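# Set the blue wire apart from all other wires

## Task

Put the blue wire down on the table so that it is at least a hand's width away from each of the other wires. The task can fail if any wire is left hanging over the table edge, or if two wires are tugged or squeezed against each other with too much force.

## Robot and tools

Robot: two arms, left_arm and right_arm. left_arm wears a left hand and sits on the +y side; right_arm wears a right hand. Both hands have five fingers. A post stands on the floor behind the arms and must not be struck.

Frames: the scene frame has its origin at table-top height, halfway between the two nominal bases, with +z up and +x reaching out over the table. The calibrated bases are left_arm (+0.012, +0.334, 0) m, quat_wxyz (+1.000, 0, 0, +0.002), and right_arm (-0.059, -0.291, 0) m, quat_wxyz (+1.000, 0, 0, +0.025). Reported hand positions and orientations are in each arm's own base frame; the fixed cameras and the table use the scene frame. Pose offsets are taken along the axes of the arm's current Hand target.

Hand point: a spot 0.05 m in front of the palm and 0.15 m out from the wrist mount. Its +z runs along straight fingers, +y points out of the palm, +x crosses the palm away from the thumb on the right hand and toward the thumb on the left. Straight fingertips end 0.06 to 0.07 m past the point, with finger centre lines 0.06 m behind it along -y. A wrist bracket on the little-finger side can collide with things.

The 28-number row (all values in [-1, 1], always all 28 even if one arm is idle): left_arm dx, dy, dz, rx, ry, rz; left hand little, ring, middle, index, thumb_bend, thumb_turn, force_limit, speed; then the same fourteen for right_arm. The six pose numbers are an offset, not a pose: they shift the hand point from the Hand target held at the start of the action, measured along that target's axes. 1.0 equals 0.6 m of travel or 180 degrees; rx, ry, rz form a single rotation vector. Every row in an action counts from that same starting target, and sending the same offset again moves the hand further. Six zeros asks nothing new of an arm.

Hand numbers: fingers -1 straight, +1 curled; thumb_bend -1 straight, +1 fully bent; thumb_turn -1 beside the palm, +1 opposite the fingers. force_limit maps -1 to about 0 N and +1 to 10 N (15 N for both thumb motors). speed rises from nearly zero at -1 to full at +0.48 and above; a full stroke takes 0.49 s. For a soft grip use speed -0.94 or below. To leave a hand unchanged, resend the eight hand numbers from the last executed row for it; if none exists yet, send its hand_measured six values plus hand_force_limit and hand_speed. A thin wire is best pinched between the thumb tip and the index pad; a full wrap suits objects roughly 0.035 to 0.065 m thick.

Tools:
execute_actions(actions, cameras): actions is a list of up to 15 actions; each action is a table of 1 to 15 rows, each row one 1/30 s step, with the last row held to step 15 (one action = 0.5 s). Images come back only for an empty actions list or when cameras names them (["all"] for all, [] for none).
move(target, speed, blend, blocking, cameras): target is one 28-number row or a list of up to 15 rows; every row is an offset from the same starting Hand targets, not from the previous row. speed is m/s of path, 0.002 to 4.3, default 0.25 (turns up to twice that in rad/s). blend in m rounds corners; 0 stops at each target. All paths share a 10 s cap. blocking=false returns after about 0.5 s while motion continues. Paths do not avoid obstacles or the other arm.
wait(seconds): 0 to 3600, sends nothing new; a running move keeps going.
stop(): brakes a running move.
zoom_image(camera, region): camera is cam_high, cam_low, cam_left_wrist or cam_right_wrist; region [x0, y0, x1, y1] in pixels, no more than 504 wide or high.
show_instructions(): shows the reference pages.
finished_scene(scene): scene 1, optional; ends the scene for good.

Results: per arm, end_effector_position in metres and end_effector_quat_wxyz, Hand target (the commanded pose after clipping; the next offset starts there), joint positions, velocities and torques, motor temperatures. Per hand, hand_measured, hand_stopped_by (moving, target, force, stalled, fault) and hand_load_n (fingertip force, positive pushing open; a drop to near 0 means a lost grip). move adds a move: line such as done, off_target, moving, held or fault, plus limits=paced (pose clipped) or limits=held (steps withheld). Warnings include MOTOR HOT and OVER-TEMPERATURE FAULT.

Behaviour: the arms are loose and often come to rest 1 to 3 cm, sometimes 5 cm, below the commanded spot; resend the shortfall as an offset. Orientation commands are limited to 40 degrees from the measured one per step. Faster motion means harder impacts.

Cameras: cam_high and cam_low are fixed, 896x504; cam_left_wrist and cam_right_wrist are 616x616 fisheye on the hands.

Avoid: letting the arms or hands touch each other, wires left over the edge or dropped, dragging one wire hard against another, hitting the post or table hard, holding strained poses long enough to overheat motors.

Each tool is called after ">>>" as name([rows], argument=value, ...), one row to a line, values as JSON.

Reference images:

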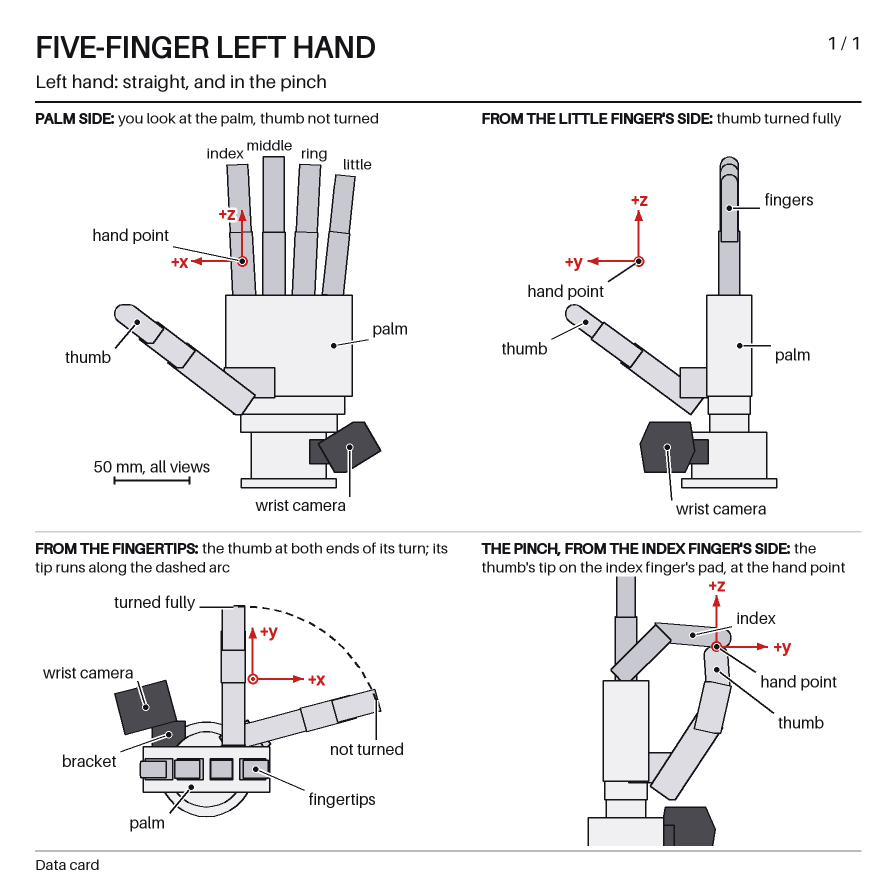

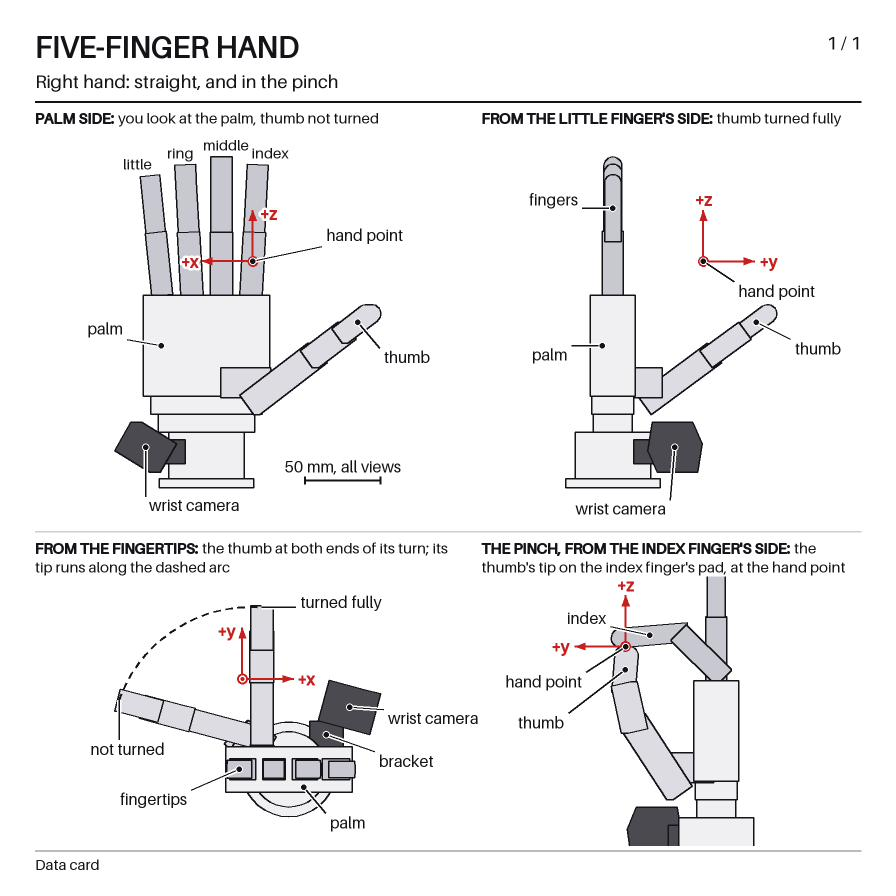

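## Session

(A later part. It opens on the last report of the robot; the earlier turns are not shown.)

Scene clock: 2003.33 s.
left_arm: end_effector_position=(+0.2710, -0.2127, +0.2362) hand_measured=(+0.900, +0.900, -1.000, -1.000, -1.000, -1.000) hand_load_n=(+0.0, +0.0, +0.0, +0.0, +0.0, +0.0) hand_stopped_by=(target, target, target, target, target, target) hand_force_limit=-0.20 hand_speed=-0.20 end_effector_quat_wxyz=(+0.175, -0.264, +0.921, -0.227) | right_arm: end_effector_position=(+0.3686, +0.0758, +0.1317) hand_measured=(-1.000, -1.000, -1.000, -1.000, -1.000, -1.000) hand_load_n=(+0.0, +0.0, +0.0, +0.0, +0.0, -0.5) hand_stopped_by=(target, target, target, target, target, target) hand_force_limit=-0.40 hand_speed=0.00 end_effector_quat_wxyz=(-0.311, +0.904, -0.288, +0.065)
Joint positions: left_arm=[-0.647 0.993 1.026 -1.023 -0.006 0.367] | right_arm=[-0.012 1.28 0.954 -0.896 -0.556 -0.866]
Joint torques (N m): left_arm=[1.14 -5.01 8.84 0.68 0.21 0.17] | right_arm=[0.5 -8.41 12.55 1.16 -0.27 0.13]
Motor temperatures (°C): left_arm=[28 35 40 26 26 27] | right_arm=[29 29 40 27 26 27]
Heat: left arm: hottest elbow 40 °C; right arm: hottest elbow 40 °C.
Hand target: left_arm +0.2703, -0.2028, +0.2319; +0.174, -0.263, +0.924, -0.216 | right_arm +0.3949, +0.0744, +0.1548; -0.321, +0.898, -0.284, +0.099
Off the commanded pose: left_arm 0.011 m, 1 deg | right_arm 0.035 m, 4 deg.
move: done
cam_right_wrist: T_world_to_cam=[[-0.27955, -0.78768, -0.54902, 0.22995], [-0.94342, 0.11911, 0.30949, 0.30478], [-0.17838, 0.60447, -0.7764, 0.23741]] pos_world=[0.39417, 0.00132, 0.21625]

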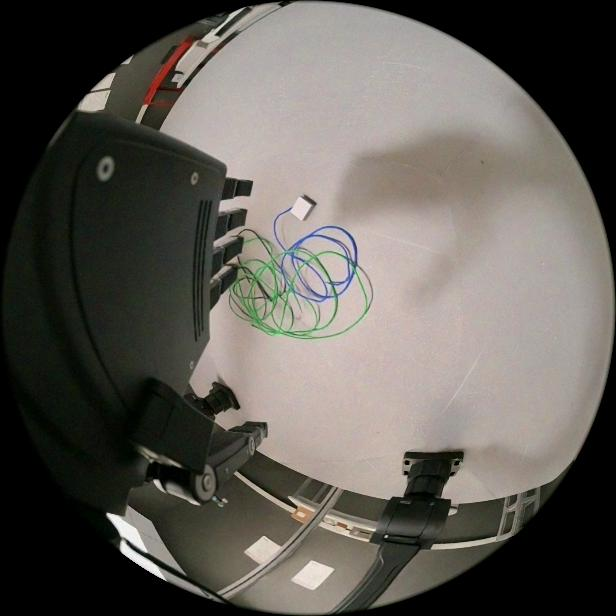

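>>> zoom_image(camera="cam_right_wrist", region=[270, 215, 370, 315])

>>> zoom_image(camera="cam_right_wrist", region=[275, 235, 325, 285])

>>> zoom_image(camera="cam_right_wrist", region=[320, 240, 370, 290])

>>> zoom_image(camera="cam_right_wrist", region=[270, 185, 320, 235])

Scaled by 5.040 from the camera's image (finer frame: 880x880).

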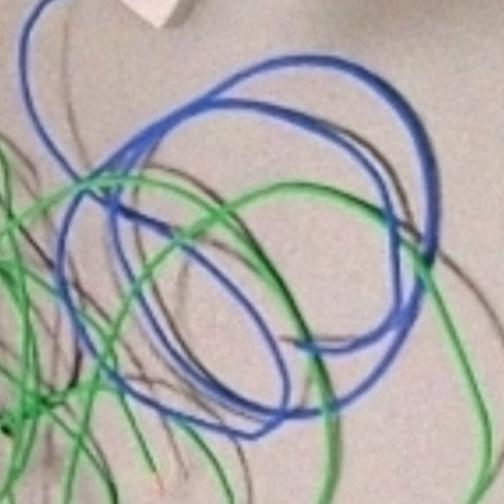

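Scaled by 10.080 from the camera's image (finer frame: 880x880).

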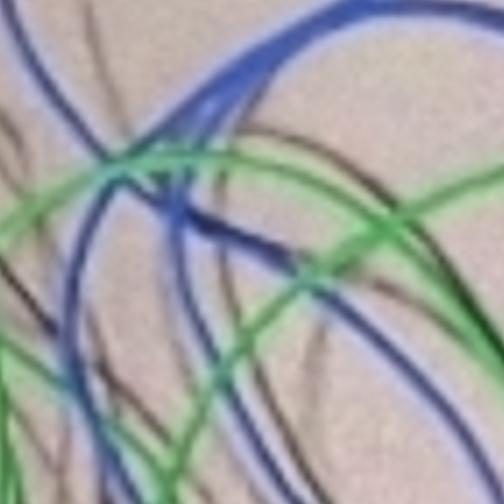

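Scaled by 10.080 from the camera's image (finer frame: 880x880).

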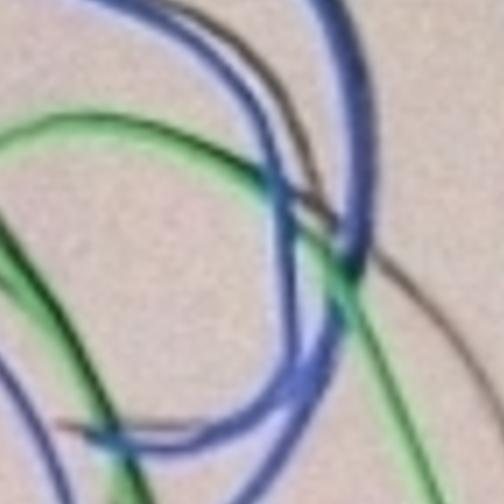

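Scaled by 10.080 from the camera's image (finer frame: 880x880).

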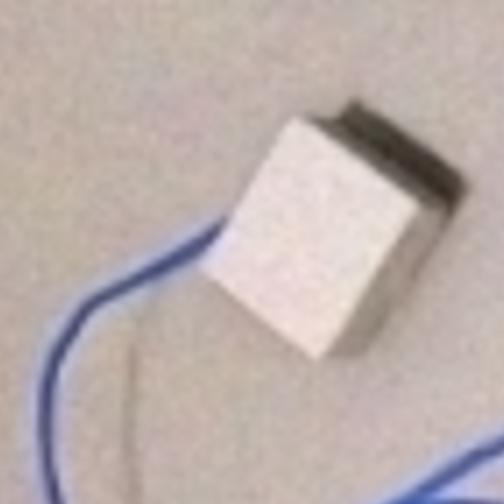

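>>> move(target=[0,0,0,0,0,0,0.9,0.9,-1,-1,-1,-1,-0.2,-0.2,0.0302,0.1065,0.0635,-0.069,0,0,0.9,0.9,0.9,-1,-1,-1,-0.4,0], speed=0.1, cameras=["cam_high","cam_right_wrist"])

>>> zoom_image(camera="cam_right_wrist", region=[200, 180, 380, 360])

Scene clock: 2079.00 s.
left_arm: end_effector_position=(+0.2710, -0.2127, +0.2362) hand_measured=(+0.900, +0.900, -1.000, -1.000, -1.000, -1.000) hand_load_n=(+0.0, +0.0, +0.0, +0.0, +0.0, +0.0) hand_stopped_by=(target, target, target, target, target, target) hand_force_limit=-0.20 hand_speed=-0.20 end_effector_quat_wxyz=(+0.175, -0.264, +0.921, -0.227) | right_arm: end_effector_position=(+0.3711, +0.0425, +0.0710) hand_measured=(+0.900, +0.900, +0.900, -1.000, -1.000, -1.000) hand_load_n=(+0.0, +0.0, +0.0, +0.0, +0.0, +0.0) hand_stopped_by=(target, target, target, target, target, target) hand_force_limit=-0.40 hand_speed=0.00 end_effector_quat_wxyz=(-0.214, +0.925, -0.310, +0.037)
Joint positions: left_arm=[-0.647 0.993 1.026 -1.023 -0.006 0.367] | right_arm=[-0.012 1.424 0.956 -0.887 -0.385 -0.893]
Joint torques (N m): left_arm=[1.14 -4.89 8.8 0.65 0.2 0.18] | right_arm=[1.03 -9.99 10.81 0.9 -0.13 -0.13]
Heat: left arm: hottest elbow 40 °C; right arm: hottest elbow 42 °C.
Hand target: left_arm +0.2703, -0.2028, +0.2319; +0.174, -0.263, +0.924, -0.216 | right_arm +0.3949, +0.0434, +0.0848; -0.222, +0.927, -0.293, +0.068
Off the commanded pose: left_arm 0.011 m, 1 deg | right_arm 0.028 m, 4 deg.
move: off_target (right_arm)
cam_right_wrist: T_world_to_cam=[[-0.35596, -0.85857, -0.369, 0.18968], [-0.89618, 0.2017, 0.3952, 0.30276], [-0.26487, 0.47136, -0.84123, 0.25335]] pos_world=[0.40595, -0.01764, 0.16347]

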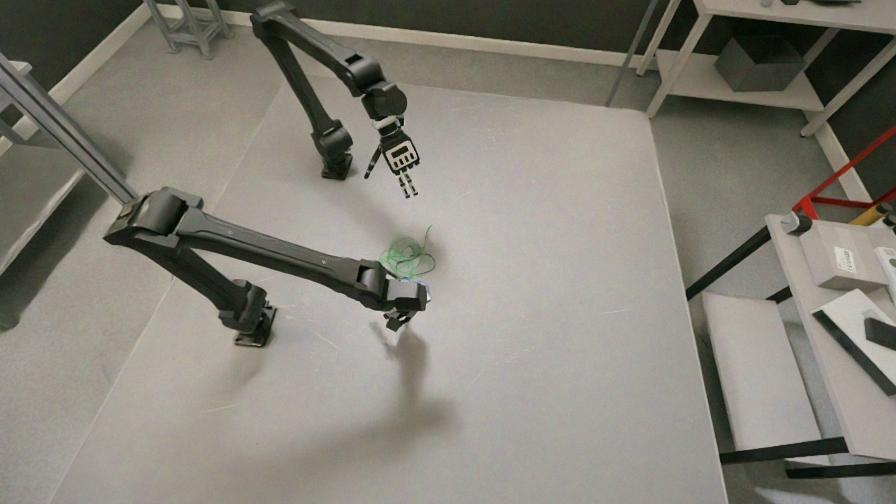

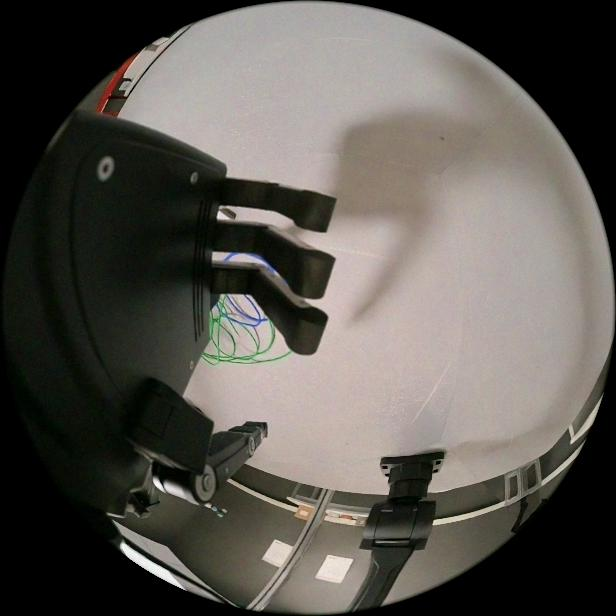

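Scaled by 2.800 from the camera's image (finer frame: 880x880).

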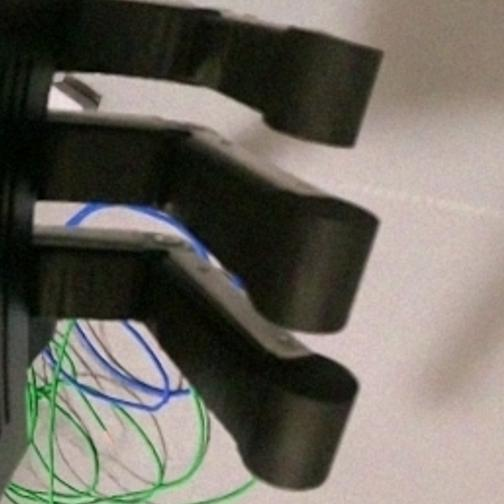

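>>> wait(seconds=0.1, cameras=["cam_left_wrist"])

>>> zoom_image(camera="cam_left_wrist", region=[230, 100, 430, 300])

Scene clock: 2091.13 s.
left_arm: end_effector_position=(+0.2710, -0.2127, +0.2362) hand_measured=(+0.900, +0.900, -1.000, -1.000, -1.000, -1.000) hand_load_n=(+0.0, +0.0, +0.0, +0.0, +0.0, +0.0) hand_stopped_by=(target, target, target, target, target, target) hand_force_limit=-0.20 hand_speed=-0.20 end_effector_quat_wxyz=(+0.175, -0.264, +0.921, -0.227) | right_arm: end_effector_position=(+0.3711, +0.0425, +0.0710) hand_measured=(+0.900, +0.900, +0.900, -1.000, -1.000, -1.000) hand_load_n=(+0.0, +0.0, +0.0, +0.0, +0.0, +0.0) hand_stopped_by=(target, target, target, target, target, target) hand_force_limit=-0.40 hand_speed=0.00 end_effector_quat_wxyz=(-0.214, +0.925, -0.310, +0.037)
Joint positions: left_arm=[-0.647 0.993 1.026 -1.023 -0.006 0.367] | right_arm=[-0.012 1.424 0.956 -0.887 -0.385 -0.893]
Joint torques (N m): left_arm=[1.44 -5.01 8.83 0.58 0.21 0.18] | right_arm=[1.08 -9.93 10.81 0.9 -0.13 -0.12]
Heat: left arm: hottest elbow 40 °C; right arm: hottest elbow 42 °C.
Hand target: left_arm +0.2703, -0.2028, +0.2319; +0.174, -0.263, +0.924, -0.216 | right_arm +0.3949, +0.0434, +0.0848; -0.222, +0.927, -0.293, +0.068
Off the commanded pose: left_arm 0.011 m, 1 deg | right_arm 0.028 m, 4 deg.
wait: 0.10 s; at rest from the start
cam_left_wrist: T_world_to_cam=[[0.20781, -0.8911, 0.40343, -0.33679], [-0.97665, -0.16603, 0.13634, 0.1987], [-0.05451, -0.42235, -0.9048, 0.25688]] pos_world=[0.27805, -0.15863, 0.3412]

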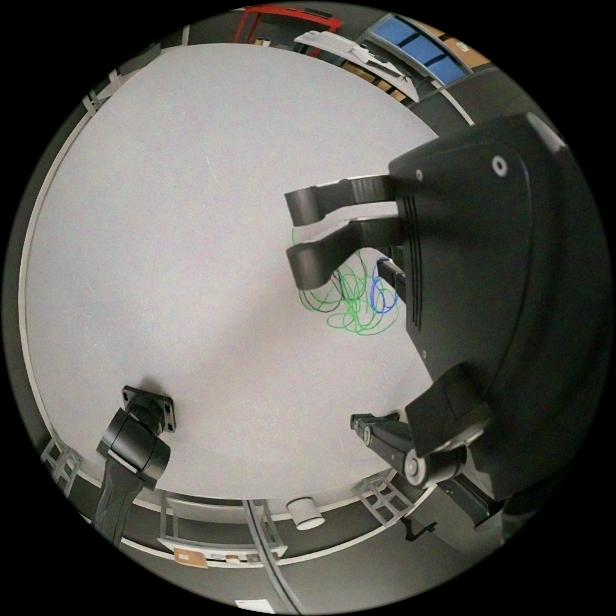

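Scaled by 2.520 from the camera's image (finer frame: 880x880).

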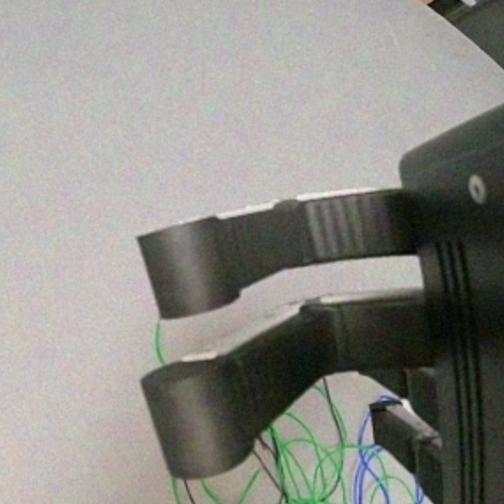

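>>> move(target=[-0.0137,-0.1047,0.2512,0.1753,0.1266,0.032,-1,-1,-1,-1,-1,-1,-0.2,-0.2,0,0,0,0,0,0,0.9,0.9,0.9,-1,-1,-1,-0.4,0], speed=0.1, cameras=["cam_high","cam_left_wrist"])

>>> zoom_image(camera="cam_left_wrist", region=[200, 200, 400, 400])

Scene clock: 2121.73 s.
left_arm: end_effector_position=(+0.3587, -0.2974, +0.1379) hand_measured=(-1.000, -1.000, -1.000, -1.000, -1.000, -1.000) hand_load_n=(+0.0, +0.5, +0.0, +0.0, +0.0, +0.0) hand_stopped_by=(target, target, target, target, target, target) hand_force_limit=-0.20 hand_speed=-0.20 end_effector_quat_wxyz=(+0.050, -0.122, +0.863, -0.489) | right_arm: end_effector_position=(+0.3711, +0.0425, +0.0710) hand_measured=(+0.900, +0.900, +0.900, -1.000, -1.000, -1.000) hand_load_n=(+0.0, +0.0, +0.0, +0.0, +0.0, +0.0) hand_stopped_by=(target, target, target, target, target, target) hand_force_limit=-0.40 hand_speed=0.00 end_effector_quat_wxyz=(-0.214, +0.925, -0.310, +0.037)
Joint positions: left_arm=[-0.414 1.333 0.862 -0.31 0.746 0.554] | right_arm=[-0.012 1.424 0.956 -0.887 -0.385 -0.893]
Joint torques (N m): left_arm=[1.55 -8.23 8.17 2.96 0.7 0.14] | right_arm=[1.03 -10.05 10.81 0.91 -0.13 -0.12]
Heat: left arm: hottest elbow 40 °C; right arm: hottest elbow 41 °C.
Hand target: left_arm +0.3683, -0.2927, +0.1368; +0.065, -0.114, +0.859, -0.495 | right_arm +0.3949, +0.0434, +0.0848; -0.222, +0.927, -0.293, +0.068
Off the commanded pose: left_arm 0.011 m, 2 deg | right_arm 0.028 m, 4 deg.
move: off_target (left_arm)
cam_left_wrist: T_world_to_cam=[[-0.08345, -0.57935, 0.8108, -0.24982], [-0.95119, 0.2889, 0.10853, 0.41364], [-0.29712, -0.76216, -0.57518, 0.0774]] pos_world=[0.3956, -0.20524, 0.20218]

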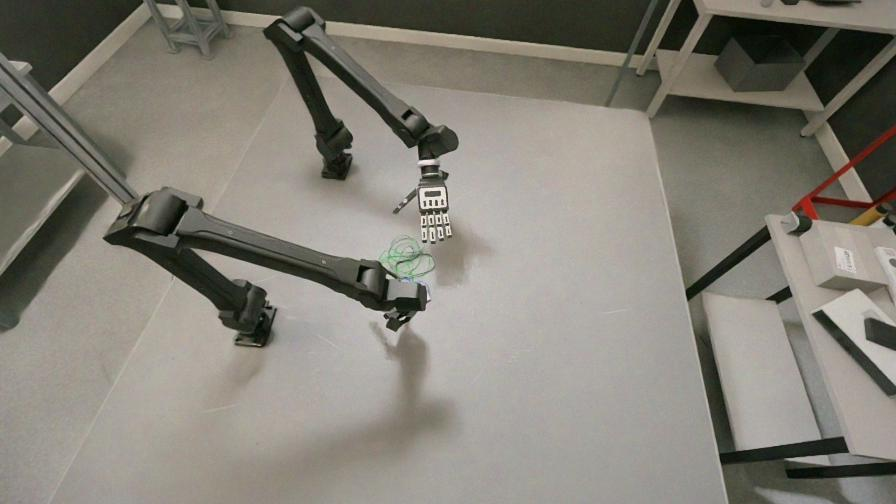

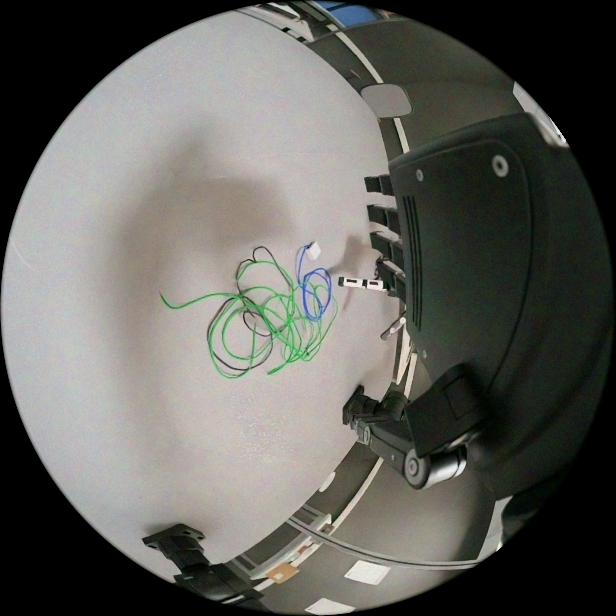

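Scaled by 2.520 from the camera's image (finer frame: 880x880).

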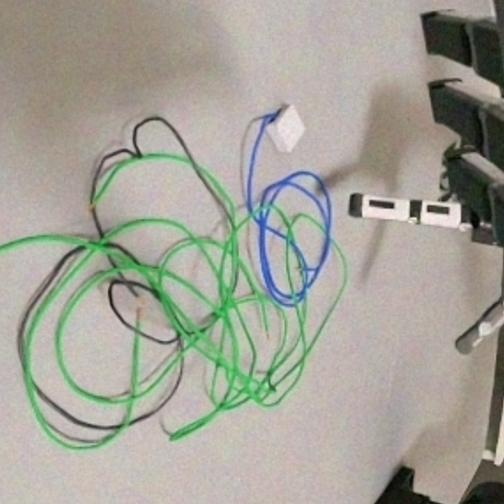

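>>> zoom_image(camera="cam_left_wrist", region=[285, 230, 365, 310])

Scaled by 6.300 from the camera's image (finer frame: 880x880).

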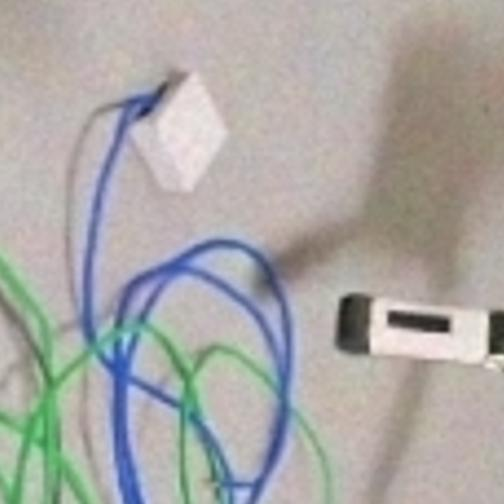

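>>> move(target=[0,0,0,0,0,0,-1,-1,-1,-1,-1,-1,-0.2,-0.2,-0.0055,0.0152,0.0482,0,0,0,0.9,0.9,0.9,-1,-1,-1,-0.4,0], speed=0.06, cameras=["cam_left_wrist"])

>>> zoom_image(camera="cam_left_wrist", region=[285, 230, 365, 310])

Scene clock: 2155.43 s.
left_arm: end_effector_position=(+0.3587, -0.2974, +0.1379) hand_measured=(-1.000, -1.000, -1.000, -1.000, -1.000, -1.000) hand_load_n=(+0.0, +0.0, +0.0, +0.0, +0.0, -0.5) hand_stopped_by=(target, target, target, target, target, target) hand_force_limit=-0.20 hand_speed=-0.20 end_effector_quat_wxyz=(+0.050, -0.122, +0.863, -0.489) | right_arm: end_effector_position=(+0.3900, +0.0444, +0.0558) hand_measured=(+0.900, +0.900, +0.900, -1.000, -1.000, -1.000) hand_load_n=(+0.0, +0.0, +0.0, -0.5, +0.0, +0.0) hand_stopped_by=(target, target, target, target, target, target) hand_force_limit=-0.40 hand_speed=0.00 end_effector_quat_wxyz=(-0.219, +0.926, -0.302, +0.060)
Joint positions: left_arm=[-0.414 1.333 0.862 -0.31 0.746 0.554] | right_arm=[-0.004 1.46 0.948 -0.795 -0.38 -0.893]
Joint torques (N m): left_arm=[1.49 -8.7 8.12 3.15 0.73 0.16] | right_arm=[1.14 -10.23 7.34 1.01 -0.12 0.04]
Heat: left arm: hottest elbow 39 °C; right arm: hottest elbow 41 °C.
Hand target: left_arm +0.3683, -0.2927, +0.1368; +0.065, -0.114, +0.859, -0.495 | right_arm +0.3950, +0.0495, +0.0549; -0.222, +0.927, -0.293, +0.068
Off the commanded pose: left_arm 0.011 m, 2 deg | right_arm 0.007 m, 1 deg.
move: done
cam_left_wrist: T_world_to_cam=[[-0.08345, -0.57935, 0.8108, -0.24982], [-0.95119, 0.2889, 0.10853, 0.41364], [-0.29712, -0.76216, -0.57518, 0.0774]] pos_world=[0.3956, -0.20524, 0.20218]

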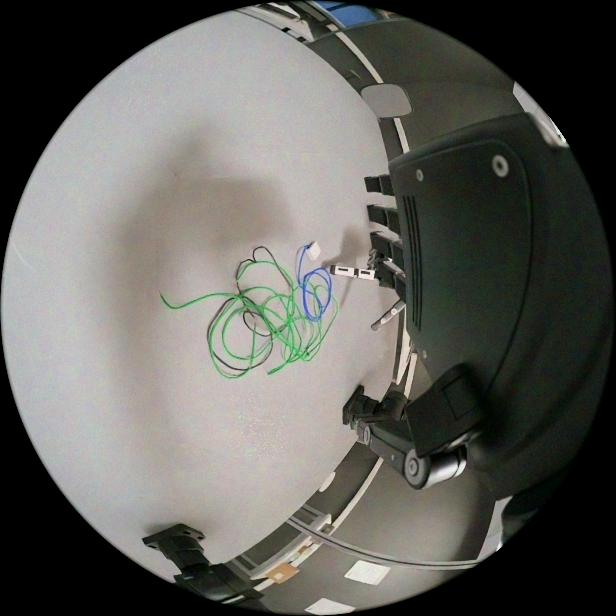

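Scaled by 6.300 from the camera's image (finer frame: 880x880).

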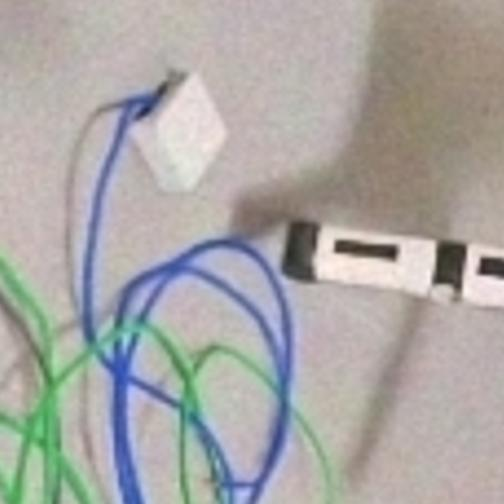

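>>> move(target=[0,0,0,0,0,0,-1,-1,-1,-1,-1,-1,-0.2,-0.2,-0.0273,0.0207,0.012,0,0,0,0.9,0.9,0.9,-1,-1,-1,-0.4,0], speed=0.06, cameras=["cam_left_wrist"])

>>> zoom_image(camera="cam_left_wrist", region=[285, 230, 365, 310])

Scene clock: 2163.63 s.
left_arm: end_effector_position=(+0.3587, -0.2974, +0.1379) hand_measured=(-1.000, -1.000, -1.000, -1.000, -1.000, -1.000) hand_load_n=(+0.0, +0.0, -0.5, +0.0, +0.0, -0.5) hand_stopped_by=(target, target, target, target, target, target) hand_force_limit=-0.20 hand_speed=-0.20 end_effector_quat_wxyz=(+0.050, -0.122, +0.863, -0.489) | right_arm: end_effector_position=(+0.3723, +0.0471, +0.0388) hand_measured=(+0.900, +0.900, +0.900, -1.000, -1.000, -1.000) hand_load_n=(+0.0, +0.0, +0.0, +0.0, +0.0, +0.0) hand_stopped_by=(target, target, target, target, target, target) hand_force_limit=-0.40 hand_speed=0.00 end_effector_quat_wxyz=(-0.217, +0.927, -0.300, +0.054)
Joint positions: left_arm=[-0.414 1.333 0.862 -0.31 0.746 0.554] | right_arm=[0.004 1.449 0.885 -0.754 -0.378 -0.892]
Joint torques (N m): left_arm=[1.2 -8.29 8.08 3.06 0.73 0.15] | right_arm=[1.26 -11.22 6.93 0.96 -0.12 0.11]
Heat: left arm: hottest elbow 39 °C; right arm: hottest elbow 40 °C.
Hand target: left_arm +0.3683, -0.2927, +0.1368; +0.065, -0.114, +0.859, -0.495 | right_arm +0.3770, +0.0525, +0.0429; -0.222, +0.927, -0.293, +0.068
Off the commanded pose: left_arm 0.011 m, 2 deg | right_arm 0.008 m, 2 deg.
move: done
cam_left_wrist: T_world_to_cam=[[-0.08345, -0.57935, 0.8108, -0.24982], [-0.95119, 0.2889, 0.10853, 0.41364], [-0.29712, -0.76216, -0.57518, 0.0774]] pos_world=[0.3956, -0.20524, 0.20218]

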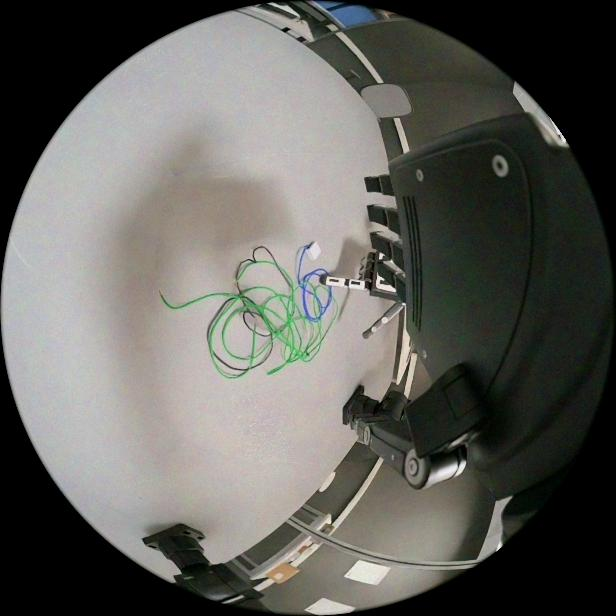

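Scaled by 6.300 from the camera's image (finer frame: 880x880).

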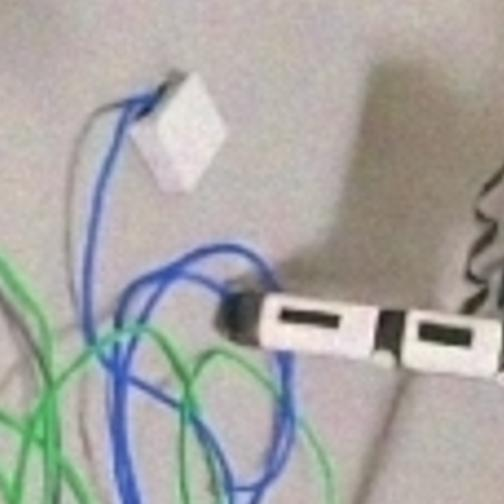

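>>> move(target=[0,0,0,0,0,0,-1,-1,-1,-1,-1,-1,-0.2,-0.2,0,0.0068,0.0134,0,0,0,0.9,0.9,0.9,-1,-1,-1,-0.4,0], speed=0.04, cameras=["cam_left_wrist"])

>>> zoom_image(camera="cam_left_wrist", region=[285, 230, 365, 310])

Scene clock: 2175.50 s.
left_arm: end_effector_position=(+0.3587, -0.2974, +0.1379) hand_measured=(-1.000, -1.000, -1.000, -1.000, -1.000, -1.000) hand_load_n=(+0.0, +0.0, +0.0, +0.0, +0.0, -0.5) hand_stopped_by=(target, target, target, target, target, target) hand_force_limit=-0.20 hand_speed=-0.20 end_effector_quat_wxyz=(+0.050, -0.122, +0.863, -0.489) | right_arm: end_effector_position=(+0.3735, +0.0471, +0.0355) hand_measured=(+0.900, +0.900, +0.900, -1.000, -1.000, -1.000) hand_load_n=(+0.0, +0.0, +0.0, +0.0, +0.0, +0.0) hand_stopped_by=(target, target, target, target, target, target) hand_force_limit=-0.40 hand_speed=0.00 end_effector_quat_wxyz=(-0.219, +0.927, -0.299, +0.060)
Joint positions: left_arm=[-0.414 1.333 0.862 -0.31 0.746 0.554] | right_arm=[0.004 1.449 0.874 -0.731 -0.378 -0.892]
Joint torques (N m): left_arm=[1.2 -8.35 8.12 3.06 0.74 0.16] | right_arm=[1.26 -9.93 6.63 1.17 -0.12 0.11]
Heat: left arm: hottest elbow 39 °C; right arm: hottest elbow 39 °C.
Hand target: left_arm +0.3683, -0.2927, +0.1368; +0.065, -0.114, +0.859, -0.495 | right_arm +0.3770, +0.0525, +0.0339; -0.222, +0.927, -0.293, +0.068
Off the commanded pose: left_arm 0.011 m, 2 deg | right_arm 0.007 m, 1 deg.
move: done
cam_left_wrist: T_world_to_cam=[[-0.08345, -0.57935, 0.8108, -0.24982], [-0.95119, 0.2889, 0.10853, 0.41364], [-0.29712, -0.76216, -0.57518, 0.0774]] pos_world=[0.3956, -0.20524, 0.20218]

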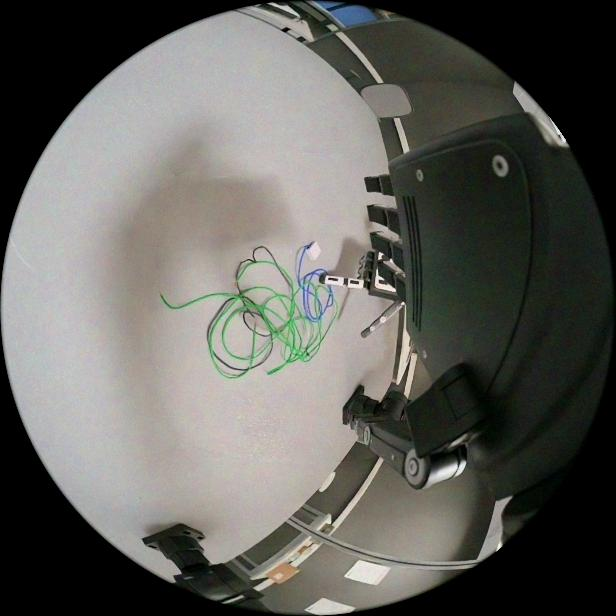

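Scaled by 6.300 from the camera's image (finer frame: 880x880).

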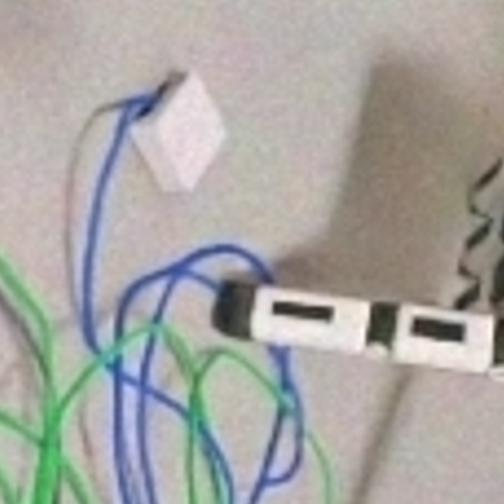

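>>> move([
  [0,0,0,0,0,0,-1,-1,-1,-1,-1,-1,-0.2,-0.2,-0.0164,0.0057,-0.014,0,0,0,0.9,0.9,0.9,-1,-1,-1,-0.4,0],
  [0,0,0,0,0,0,-1,-1,-1,-1,-1,-1,-0.2,-0.2,-0.0164,0.0133,0.0008,0,0,0,0.9,0.9,0.9,-1,-1,-1,-0.4,0],
], speed=0.04, cameras=["cam_left_wrist"])

>>> zoom_image(camera="cam_left_wrist", region=[285, 230, 365, 310])

Scene clock: 2193.33 s.
left_arm: end_effector_position=(+0.3587, -0.2974, +0.1379) hand_measured=(-1.000, -1.000, -1.000, -1.000, -1.000, -1.000) hand_load_n=(+0.0, +0.0, +0.0, +0.0, -0.5, -0.5) hand_stopped_by=(target, target, target, target, target, target) hand_force_limit=-0.20 hand_speed=-0.20 end_effector_quat_wxyz=(+0.050, -0.122, +0.863, -0.489) | right_arm: end_effector_position=(+0.3635, +0.0471, +0.0345) hand_measured=(+0.900, +0.900, +0.900, -1.000, -1.000, -1.000) hand_load_n=(+0.5, +0.0, +0.0, +0.0, +0.0, +0.0) hand_stopped_by=(target, target, target, target, target, target) hand_force_limit=-0.40 hand_speed=0.00 end_effector_quat_wxyz=(-0.220, +0.926, -0.299, +0.063)
Joint positions: left_arm=[-0.414 1.333 0.862 -0.31 0.746 0.554] | right_arm=[0.004 1.421 0.842 -0.72 -0.378 -0.89]
Joint torques (N m): left_arm=[1.03 -8.35 8.09 3.03 0.71 0.16] | right_arm=[1.26 -9.11 6.28 1.29 -0.12 0.1]
Heat: left arm: hottest elbow 39 °C; right arm: hottest elbow 38 °C.
Hand target: left_arm +0.3683, -0.2927, +0.1368; +0.065, -0.114, +0.859, -0.495 | right_arm +0.3650, +0.0525, +0.0299; -0.222, +0.927, -0.293, +0.068
Off the commanded pose: left_arm 0.011 m, 2 deg | right_arm 0.007 m, 1 deg.
move: done
cam_left_wrist: T_world_to_cam=[[-0.08345, -0.57935, 0.8108, -0.24982], [-0.95119, 0.2889, 0.10853, 0.41364], [-0.29712, -0.76216, -0.57518, 0.0774]] pos_world=[0.3956, -0.20524, 0.20218]

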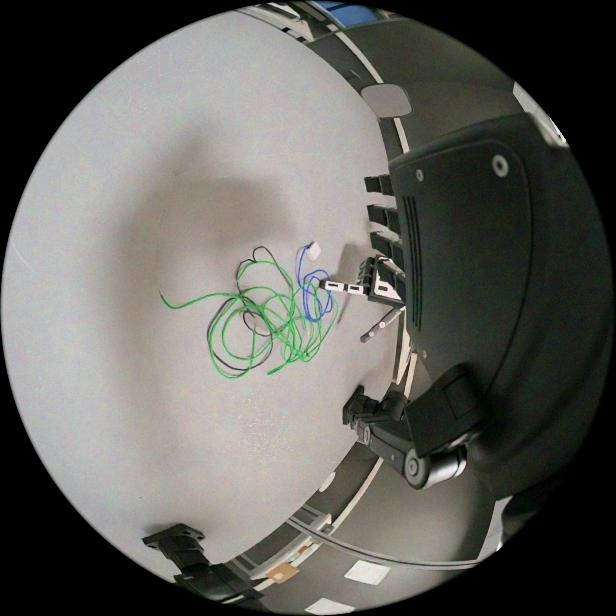

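Scaled by 6.300 from the camera's image (finer frame: 880x880).

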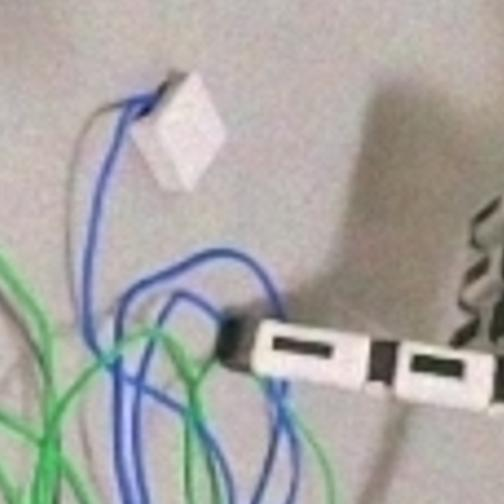

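>>> move([
  [0,0,0,0,0,0,-1,-1,-1,-1,-1,-1,-0.2,-0.2,0,-0.0226,-0.0445,0,0,0,0.9,0.9,0.9,-1,-1,-1,-0.4,0],
  [0,0,0,0,0,0,-1,-1,-1,-1,-1,-1,-0.2,-0.2,0.0072,-0.0443,-0.0335,0,0,0,0.9,0.9,0.9,-1,-1,-1,-0.4,0],
], speed=0.06, cameras=["cam_left_wrist"])

>>> zoom_image(camera="cam_left_wrist", region=[285, 230, 365, 310])

Scene clock: 2214.13 s.
left_arm: end_effector_position=(+0.3587, -0.2974, +0.1379) hand_measured=(-1.000, -1.000, -1.000, -1.000, -1.000, -1.000) hand_load_n=(+0.0, +0.0, +0.0, +0.0, +0.0, +0.0) hand_stopped_by=(target, target, target, target, target, target) hand_force_limit=-0.20 hand_speed=-0.20 end_effector_quat_wxyz=(+0.050, -0.122, +0.863, -0.489) | right_arm: end_effector_position=(+0.3521, +0.0567, +0.0422) hand_measured=(+0.900, +0.900, +0.900, -1.000, -1.000, -1.000) hand_load_n=(+0.0, +0.0, +0.0, +0.0, +0.0, +0.0) hand_stopped_by=(target, target, target, target, target, target) hand_force_limit=-0.40 hand_speed=0.00 end_effector_quat_wxyz=(-0.214, +0.930, -0.296, +0.047)
Joint positions: left_arm=[-0.414 1.333 0.862 -0.31 0.746 0.554] | right_arm=[0.033 1.403 0.848 -0.772 -0.371 -0.876]
Joint torques (N m): left_arm=[1.38 -8.23 8.17 3.02 0.7 0.16] | right_arm=[1.03 -8.82 11.79 0.1 -0.11 0.13]
Heat: left arm: hottest elbow 39 °C; right arm: hottest elbow 38 °C.
Hand target: left_arm +0.3683, -0.2927, +0.1368; +0.065, -0.114, +0.859, -0.495 | right_arm +0.3770, +0.0619, +0.0598; -0.222, +0.927, -0.293, +0.068
Off the commanded pose: left_arm 0.011 m, 2 deg | right_arm 0.031 m, 3 deg.
move: off_target (right_arm)
cam_left_wrist: T_world_to_cam=[[-0.08345, -0.57935, 0.8108, -0.24982], [-0.95119, 0.2889, 0.10853, 0.41364], [-0.29712, -0.76216, -0.57518, 0.0774]] pos_world=[0.3956, -0.20524, 0.20218]

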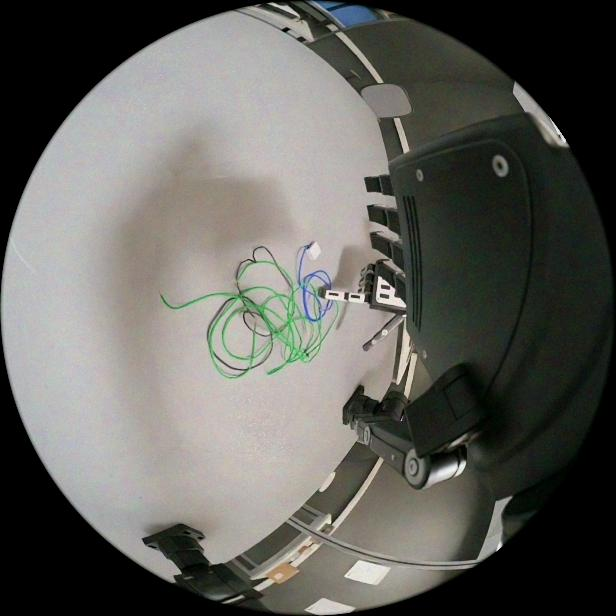

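Scaled by 6.300 from the camera's image (finer frame: 880x880).

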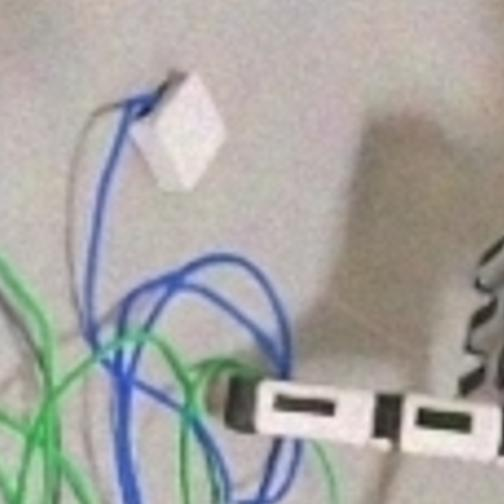

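>>> move(target=[0,0,0,0,0,0,-1,-1,-1,-1,-1,-1,-0.2,-0.2,-0.0012,0.0157,0.0255,0,0,0,0.9,0.9,0.9,-1,-1,-1,-0.4,0], speed=0.04, cameras=["cam_left_wrist"])

>>> zoom_image(camera="cam_left_wrist", region=[285, 230, 365, 310])

Scene clock: 2224.40 s.
left_arm: end_effector_position=(+0.3587, -0.2974, +0.1379) hand_measured=(-1.000, -1.000, -1.000, -1.000, -1.000, -1.000) hand_load_n=(+0.0, +0.0, +0.0, +0.0, +0.0, +0.0) hand_stopped_by=(target, target, target, target, target, target) hand_force_limit=-0.20 hand_speed=-0.20 end_effector_quat_wxyz=(+0.050, -0.122, +0.863, -0.489) | right_arm: end_effector_position=(+0.3568, +0.0572, +0.0352) hand_measured=(+0.900, +0.900, +0.900, -1.000, -1.000, -1.000) hand_load_n=(+0.5, +0.0, +0.0, +0.0, +0.0, +0.0) hand_stopped_by=(target, target, target, target, target, target) hand_force_limit=-0.40 hand_speed=0.00 end_effector_quat_wxyz=(-0.215, +0.930, -0.295, +0.048)
Joint positions: left_arm=[-0.414 1.333 0.862 -0.31 0.746 0.554] | right_arm=[0.033 1.424 0.848 -0.748 -0.372 -0.876]
Joint torques (N m): left_arm=[1.44 -8.35 8.12 3 0.72 0.17] | right_arm=[0.97 -8.76 9.32 1.18 -0.13 0.11]
Heat: left arm: hottest elbow 39 °C; right arm: hottest elbow 39 °C.
Hand target: left_arm +0.3683, -0.2927, +0.1368; +0.065, -0.114, +0.859, -0.495 | right_arm +0.3755, +0.0612, +0.0419; -0.222, +0.927, -0.293, +0.068
Off the commanded pose: left_arm 0.011 m, 2 deg | right_arm 0.020 m, 2 deg.
move: off_target (right_arm)
cam_left_wrist: T_world_to_cam=[[-0.08345, -0.57935, 0.8108, -0.24982], [-0.95119, 0.2889, 0.10853, 0.41364], [-0.29712, -0.76216, -0.57518, 0.0774]] pos_world=[0.3956, -0.20524, 0.20218]

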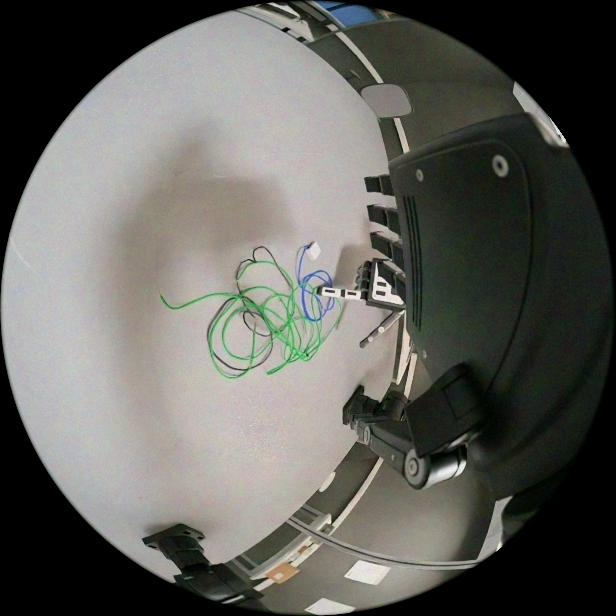

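Scaled by 6.300 from the camera's image (finer frame: 880x880).

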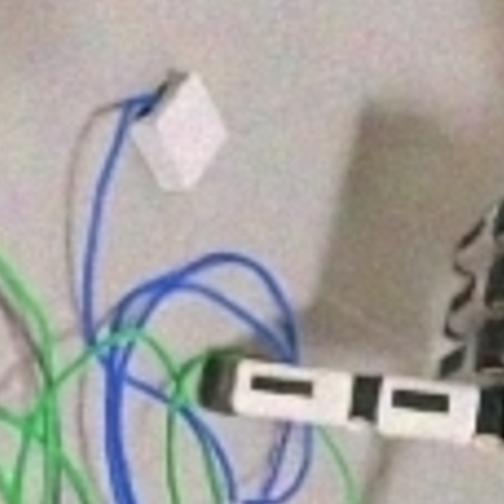

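>>> move([
  [0,0,0,0,0,0,-1,-1,-1,-1,-1,-1,-0.2,-0.2,0,-0.0226,-0.0445,0,0,0,0.9,0.9,0.9,-1,-1,-1,-0.4,0],
  [0,0,0,0,0,0,-1,-1,-1,-1,-1,-1,-0.2,-0.2,0.0203,-0.0353,-0.0382,0,0,0,0.9,0.9,0.9,-1,-1,-1,-0.4,0],
], speed=0.06, cameras=["cam_left_wrist"])

>>> zoom_image(camera="cam_left_wrist", region=[285, 230, 365, 310])

Scene clock: 2237.80 s.
left_arm: end_effector_position=(+0.3587, -0.2974, +0.1379) hand_measured=(-1.000, -1.000, -1.000, -1.000, -1.000, -1.000) hand_load_n=(+0.0, +0.0, +0.0, +0.0, +0.0, +0.0) hand_stopped_by=(target, target, target, target, target, target) hand_force_limit=-0.20 hand_speed=-0.20 end_effector_quat_wxyz=(+0.050, -0.122, +0.863, -0.489) | right_arm: end_effector_position=(+0.3699, +0.0573, +0.0553) hand_measured=(+0.900, +0.900, +0.900, -1.000, -1.000, -1.000) hand_load_n=(+0.0, +0.0, +0.0, +0.0, +0.0, +0.0) hand_stopped_by=(target, target, target, target, target, target) hand_force_limit=-0.40 hand_speed=0.00 end_effector_quat_wxyz=(-0.215, +0.930, -0.295, +0.052)
Joint positions: left_arm=[-0.414 1.333 0.862 -0.31 0.746 0.554] | right_arm=[0.033 1.421 0.907 -0.801 -0.371 -0.876]
Joint torques (N m): left_arm=[1.49 -8.29 7.99 3.1 0.72 0.15] | right_arm=[0.79 -9.35 11.67 -0.24 -0.15 0.09]
Heat: left arm: hottest elbow 39 °C; right arm: hottest elbow 39 °C.
Hand target: left_arm +0.3683, -0.2927, +0.1368; +0.065, -0.114, +0.859, -0.495 | right_arm +0.3905, +0.0611, +0.0719; -0.222, +0.927, -0.293, +0.068
Off the commanded pose: left_arm 0.011 m, 2 deg | right_arm 0.027 m, 2 deg.
move: off_target (right_arm)
cam_left_wrist: T_world_to_cam=[[-0.08345, -0.57935, 0.8108, -0.24982], [-0.95119, 0.2889, 0.10853, 0.41364], [-0.29712, -0.76216, -0.57518, 0.0774]] pos_world=[0.3956, -0.20524, 0.20218]

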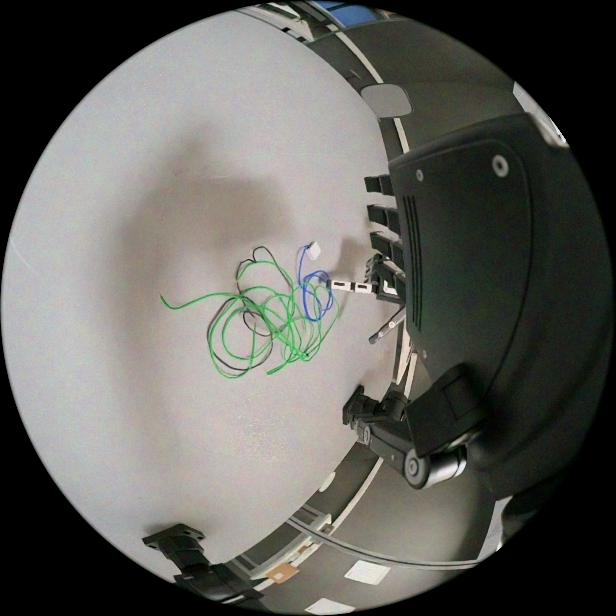

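Scaled by 6.300 from the camera's image (finer frame: 880x880).

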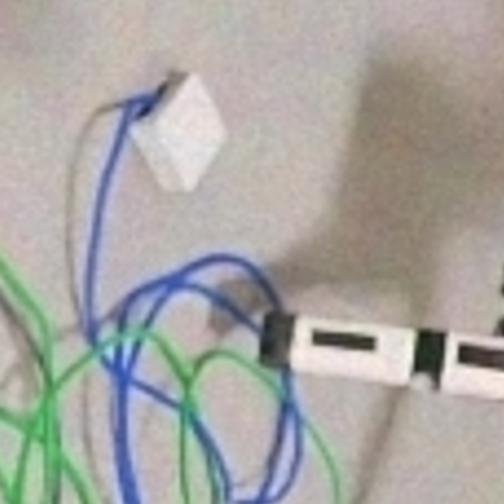

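>>> move(target=[0,0,0,0,0,0,-1,-1,-1,-1,-1,-1,-0.2,-0.2,-0.0108,0.0257,0.0338,0,0,0,0.9,0.9,0.9,-1,-1,-1,-0.4,0], speed=0.04, cameras=["cam_left_wrist"])

>>> zoom_image(camera="cam_left_wrist", region=[285, 230, 365, 310])

Scene clock: 2245.27 s.
left_arm: end_effector_position=(+0.3587, -0.2974, +0.1379) hand_measured=(-1.000, -1.000, -1.000, -1.000, -1.000, -1.000) hand_load_n=(+0.0, +0.0, +0.0, +0.0, +0.0, +0.0) hand_stopped_by=(target, target, target, target, target, target) hand_force_limit=-0.20 hand_speed=-0.20 end_effector_quat_wxyz=(+0.050, -0.122, +0.863, -0.489) | right_arm: end_effector_position=(+0.3782, +0.0576, +0.0487) hand_measured=(+0.900, +0.900, +0.900, -1.000, -1.000, -1.000) hand_load_n=(+0.0, +0.0, +0.5, +0.0, +0.0, +0.0) hand_stopped_by=(target, target, target, target, target, target) hand_force_limit=-0.40 hand_speed=0.00 end_effector_quat_wxyz=(-0.219, +0.929, -0.292, +0.062)
Joint positions: left_arm=[-0.414 1.333 0.862 -0.31 0.746 0.554] | right_arm=[0.033 1.437 0.902 -0.758 -0.371 -0.876]
Joint torques (N m): left_arm=[1.03 -8.41 8.13 3.02 0.74 0.17] | right_arm=[0.85 -9.47 7.17 1.03 -0.13 0.1]
Heat: left arm: hottest elbow 39 °C; right arm: hottest elbow 39 °C.
Hand target: left_arm +0.3683, -0.2927, +0.1368; +0.065, -0.114, +0.859, -0.495 | right_arm +0.3824, +0.0611, +0.0468; -0.222, +0.927, -0.293, +0.068
Off the commanded pose: left_arm 0.011 m, 2 deg | right_arm 0.006 m, 1 deg.
move: done
cam_left_wrist: T_world_to_cam=[[-0.08345, -0.57935, 0.8108, -0.24982], [-0.95119, 0.2889, 0.10853, 0.41364], [-0.29712, -0.76216, -0.57518, 0.0774]] pos_world=[0.3956, -0.20524, 0.20218]

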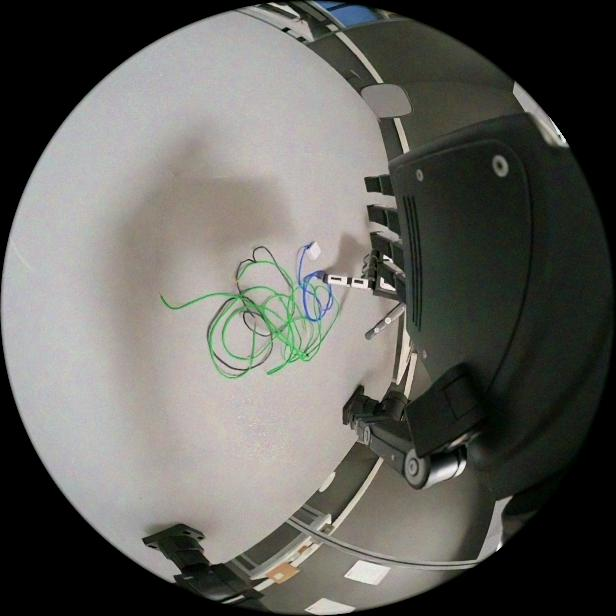

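Scaled by 6.300 from the camera's image (finer frame: 880x880).

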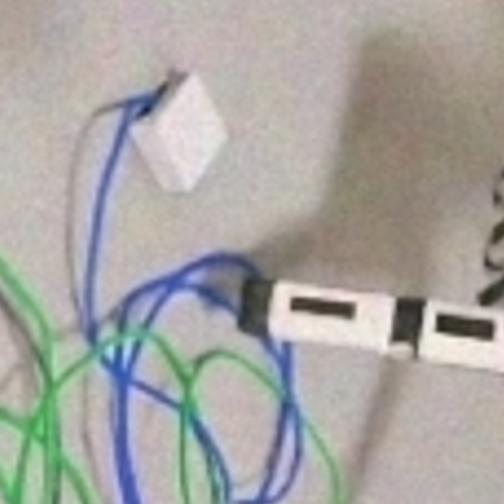

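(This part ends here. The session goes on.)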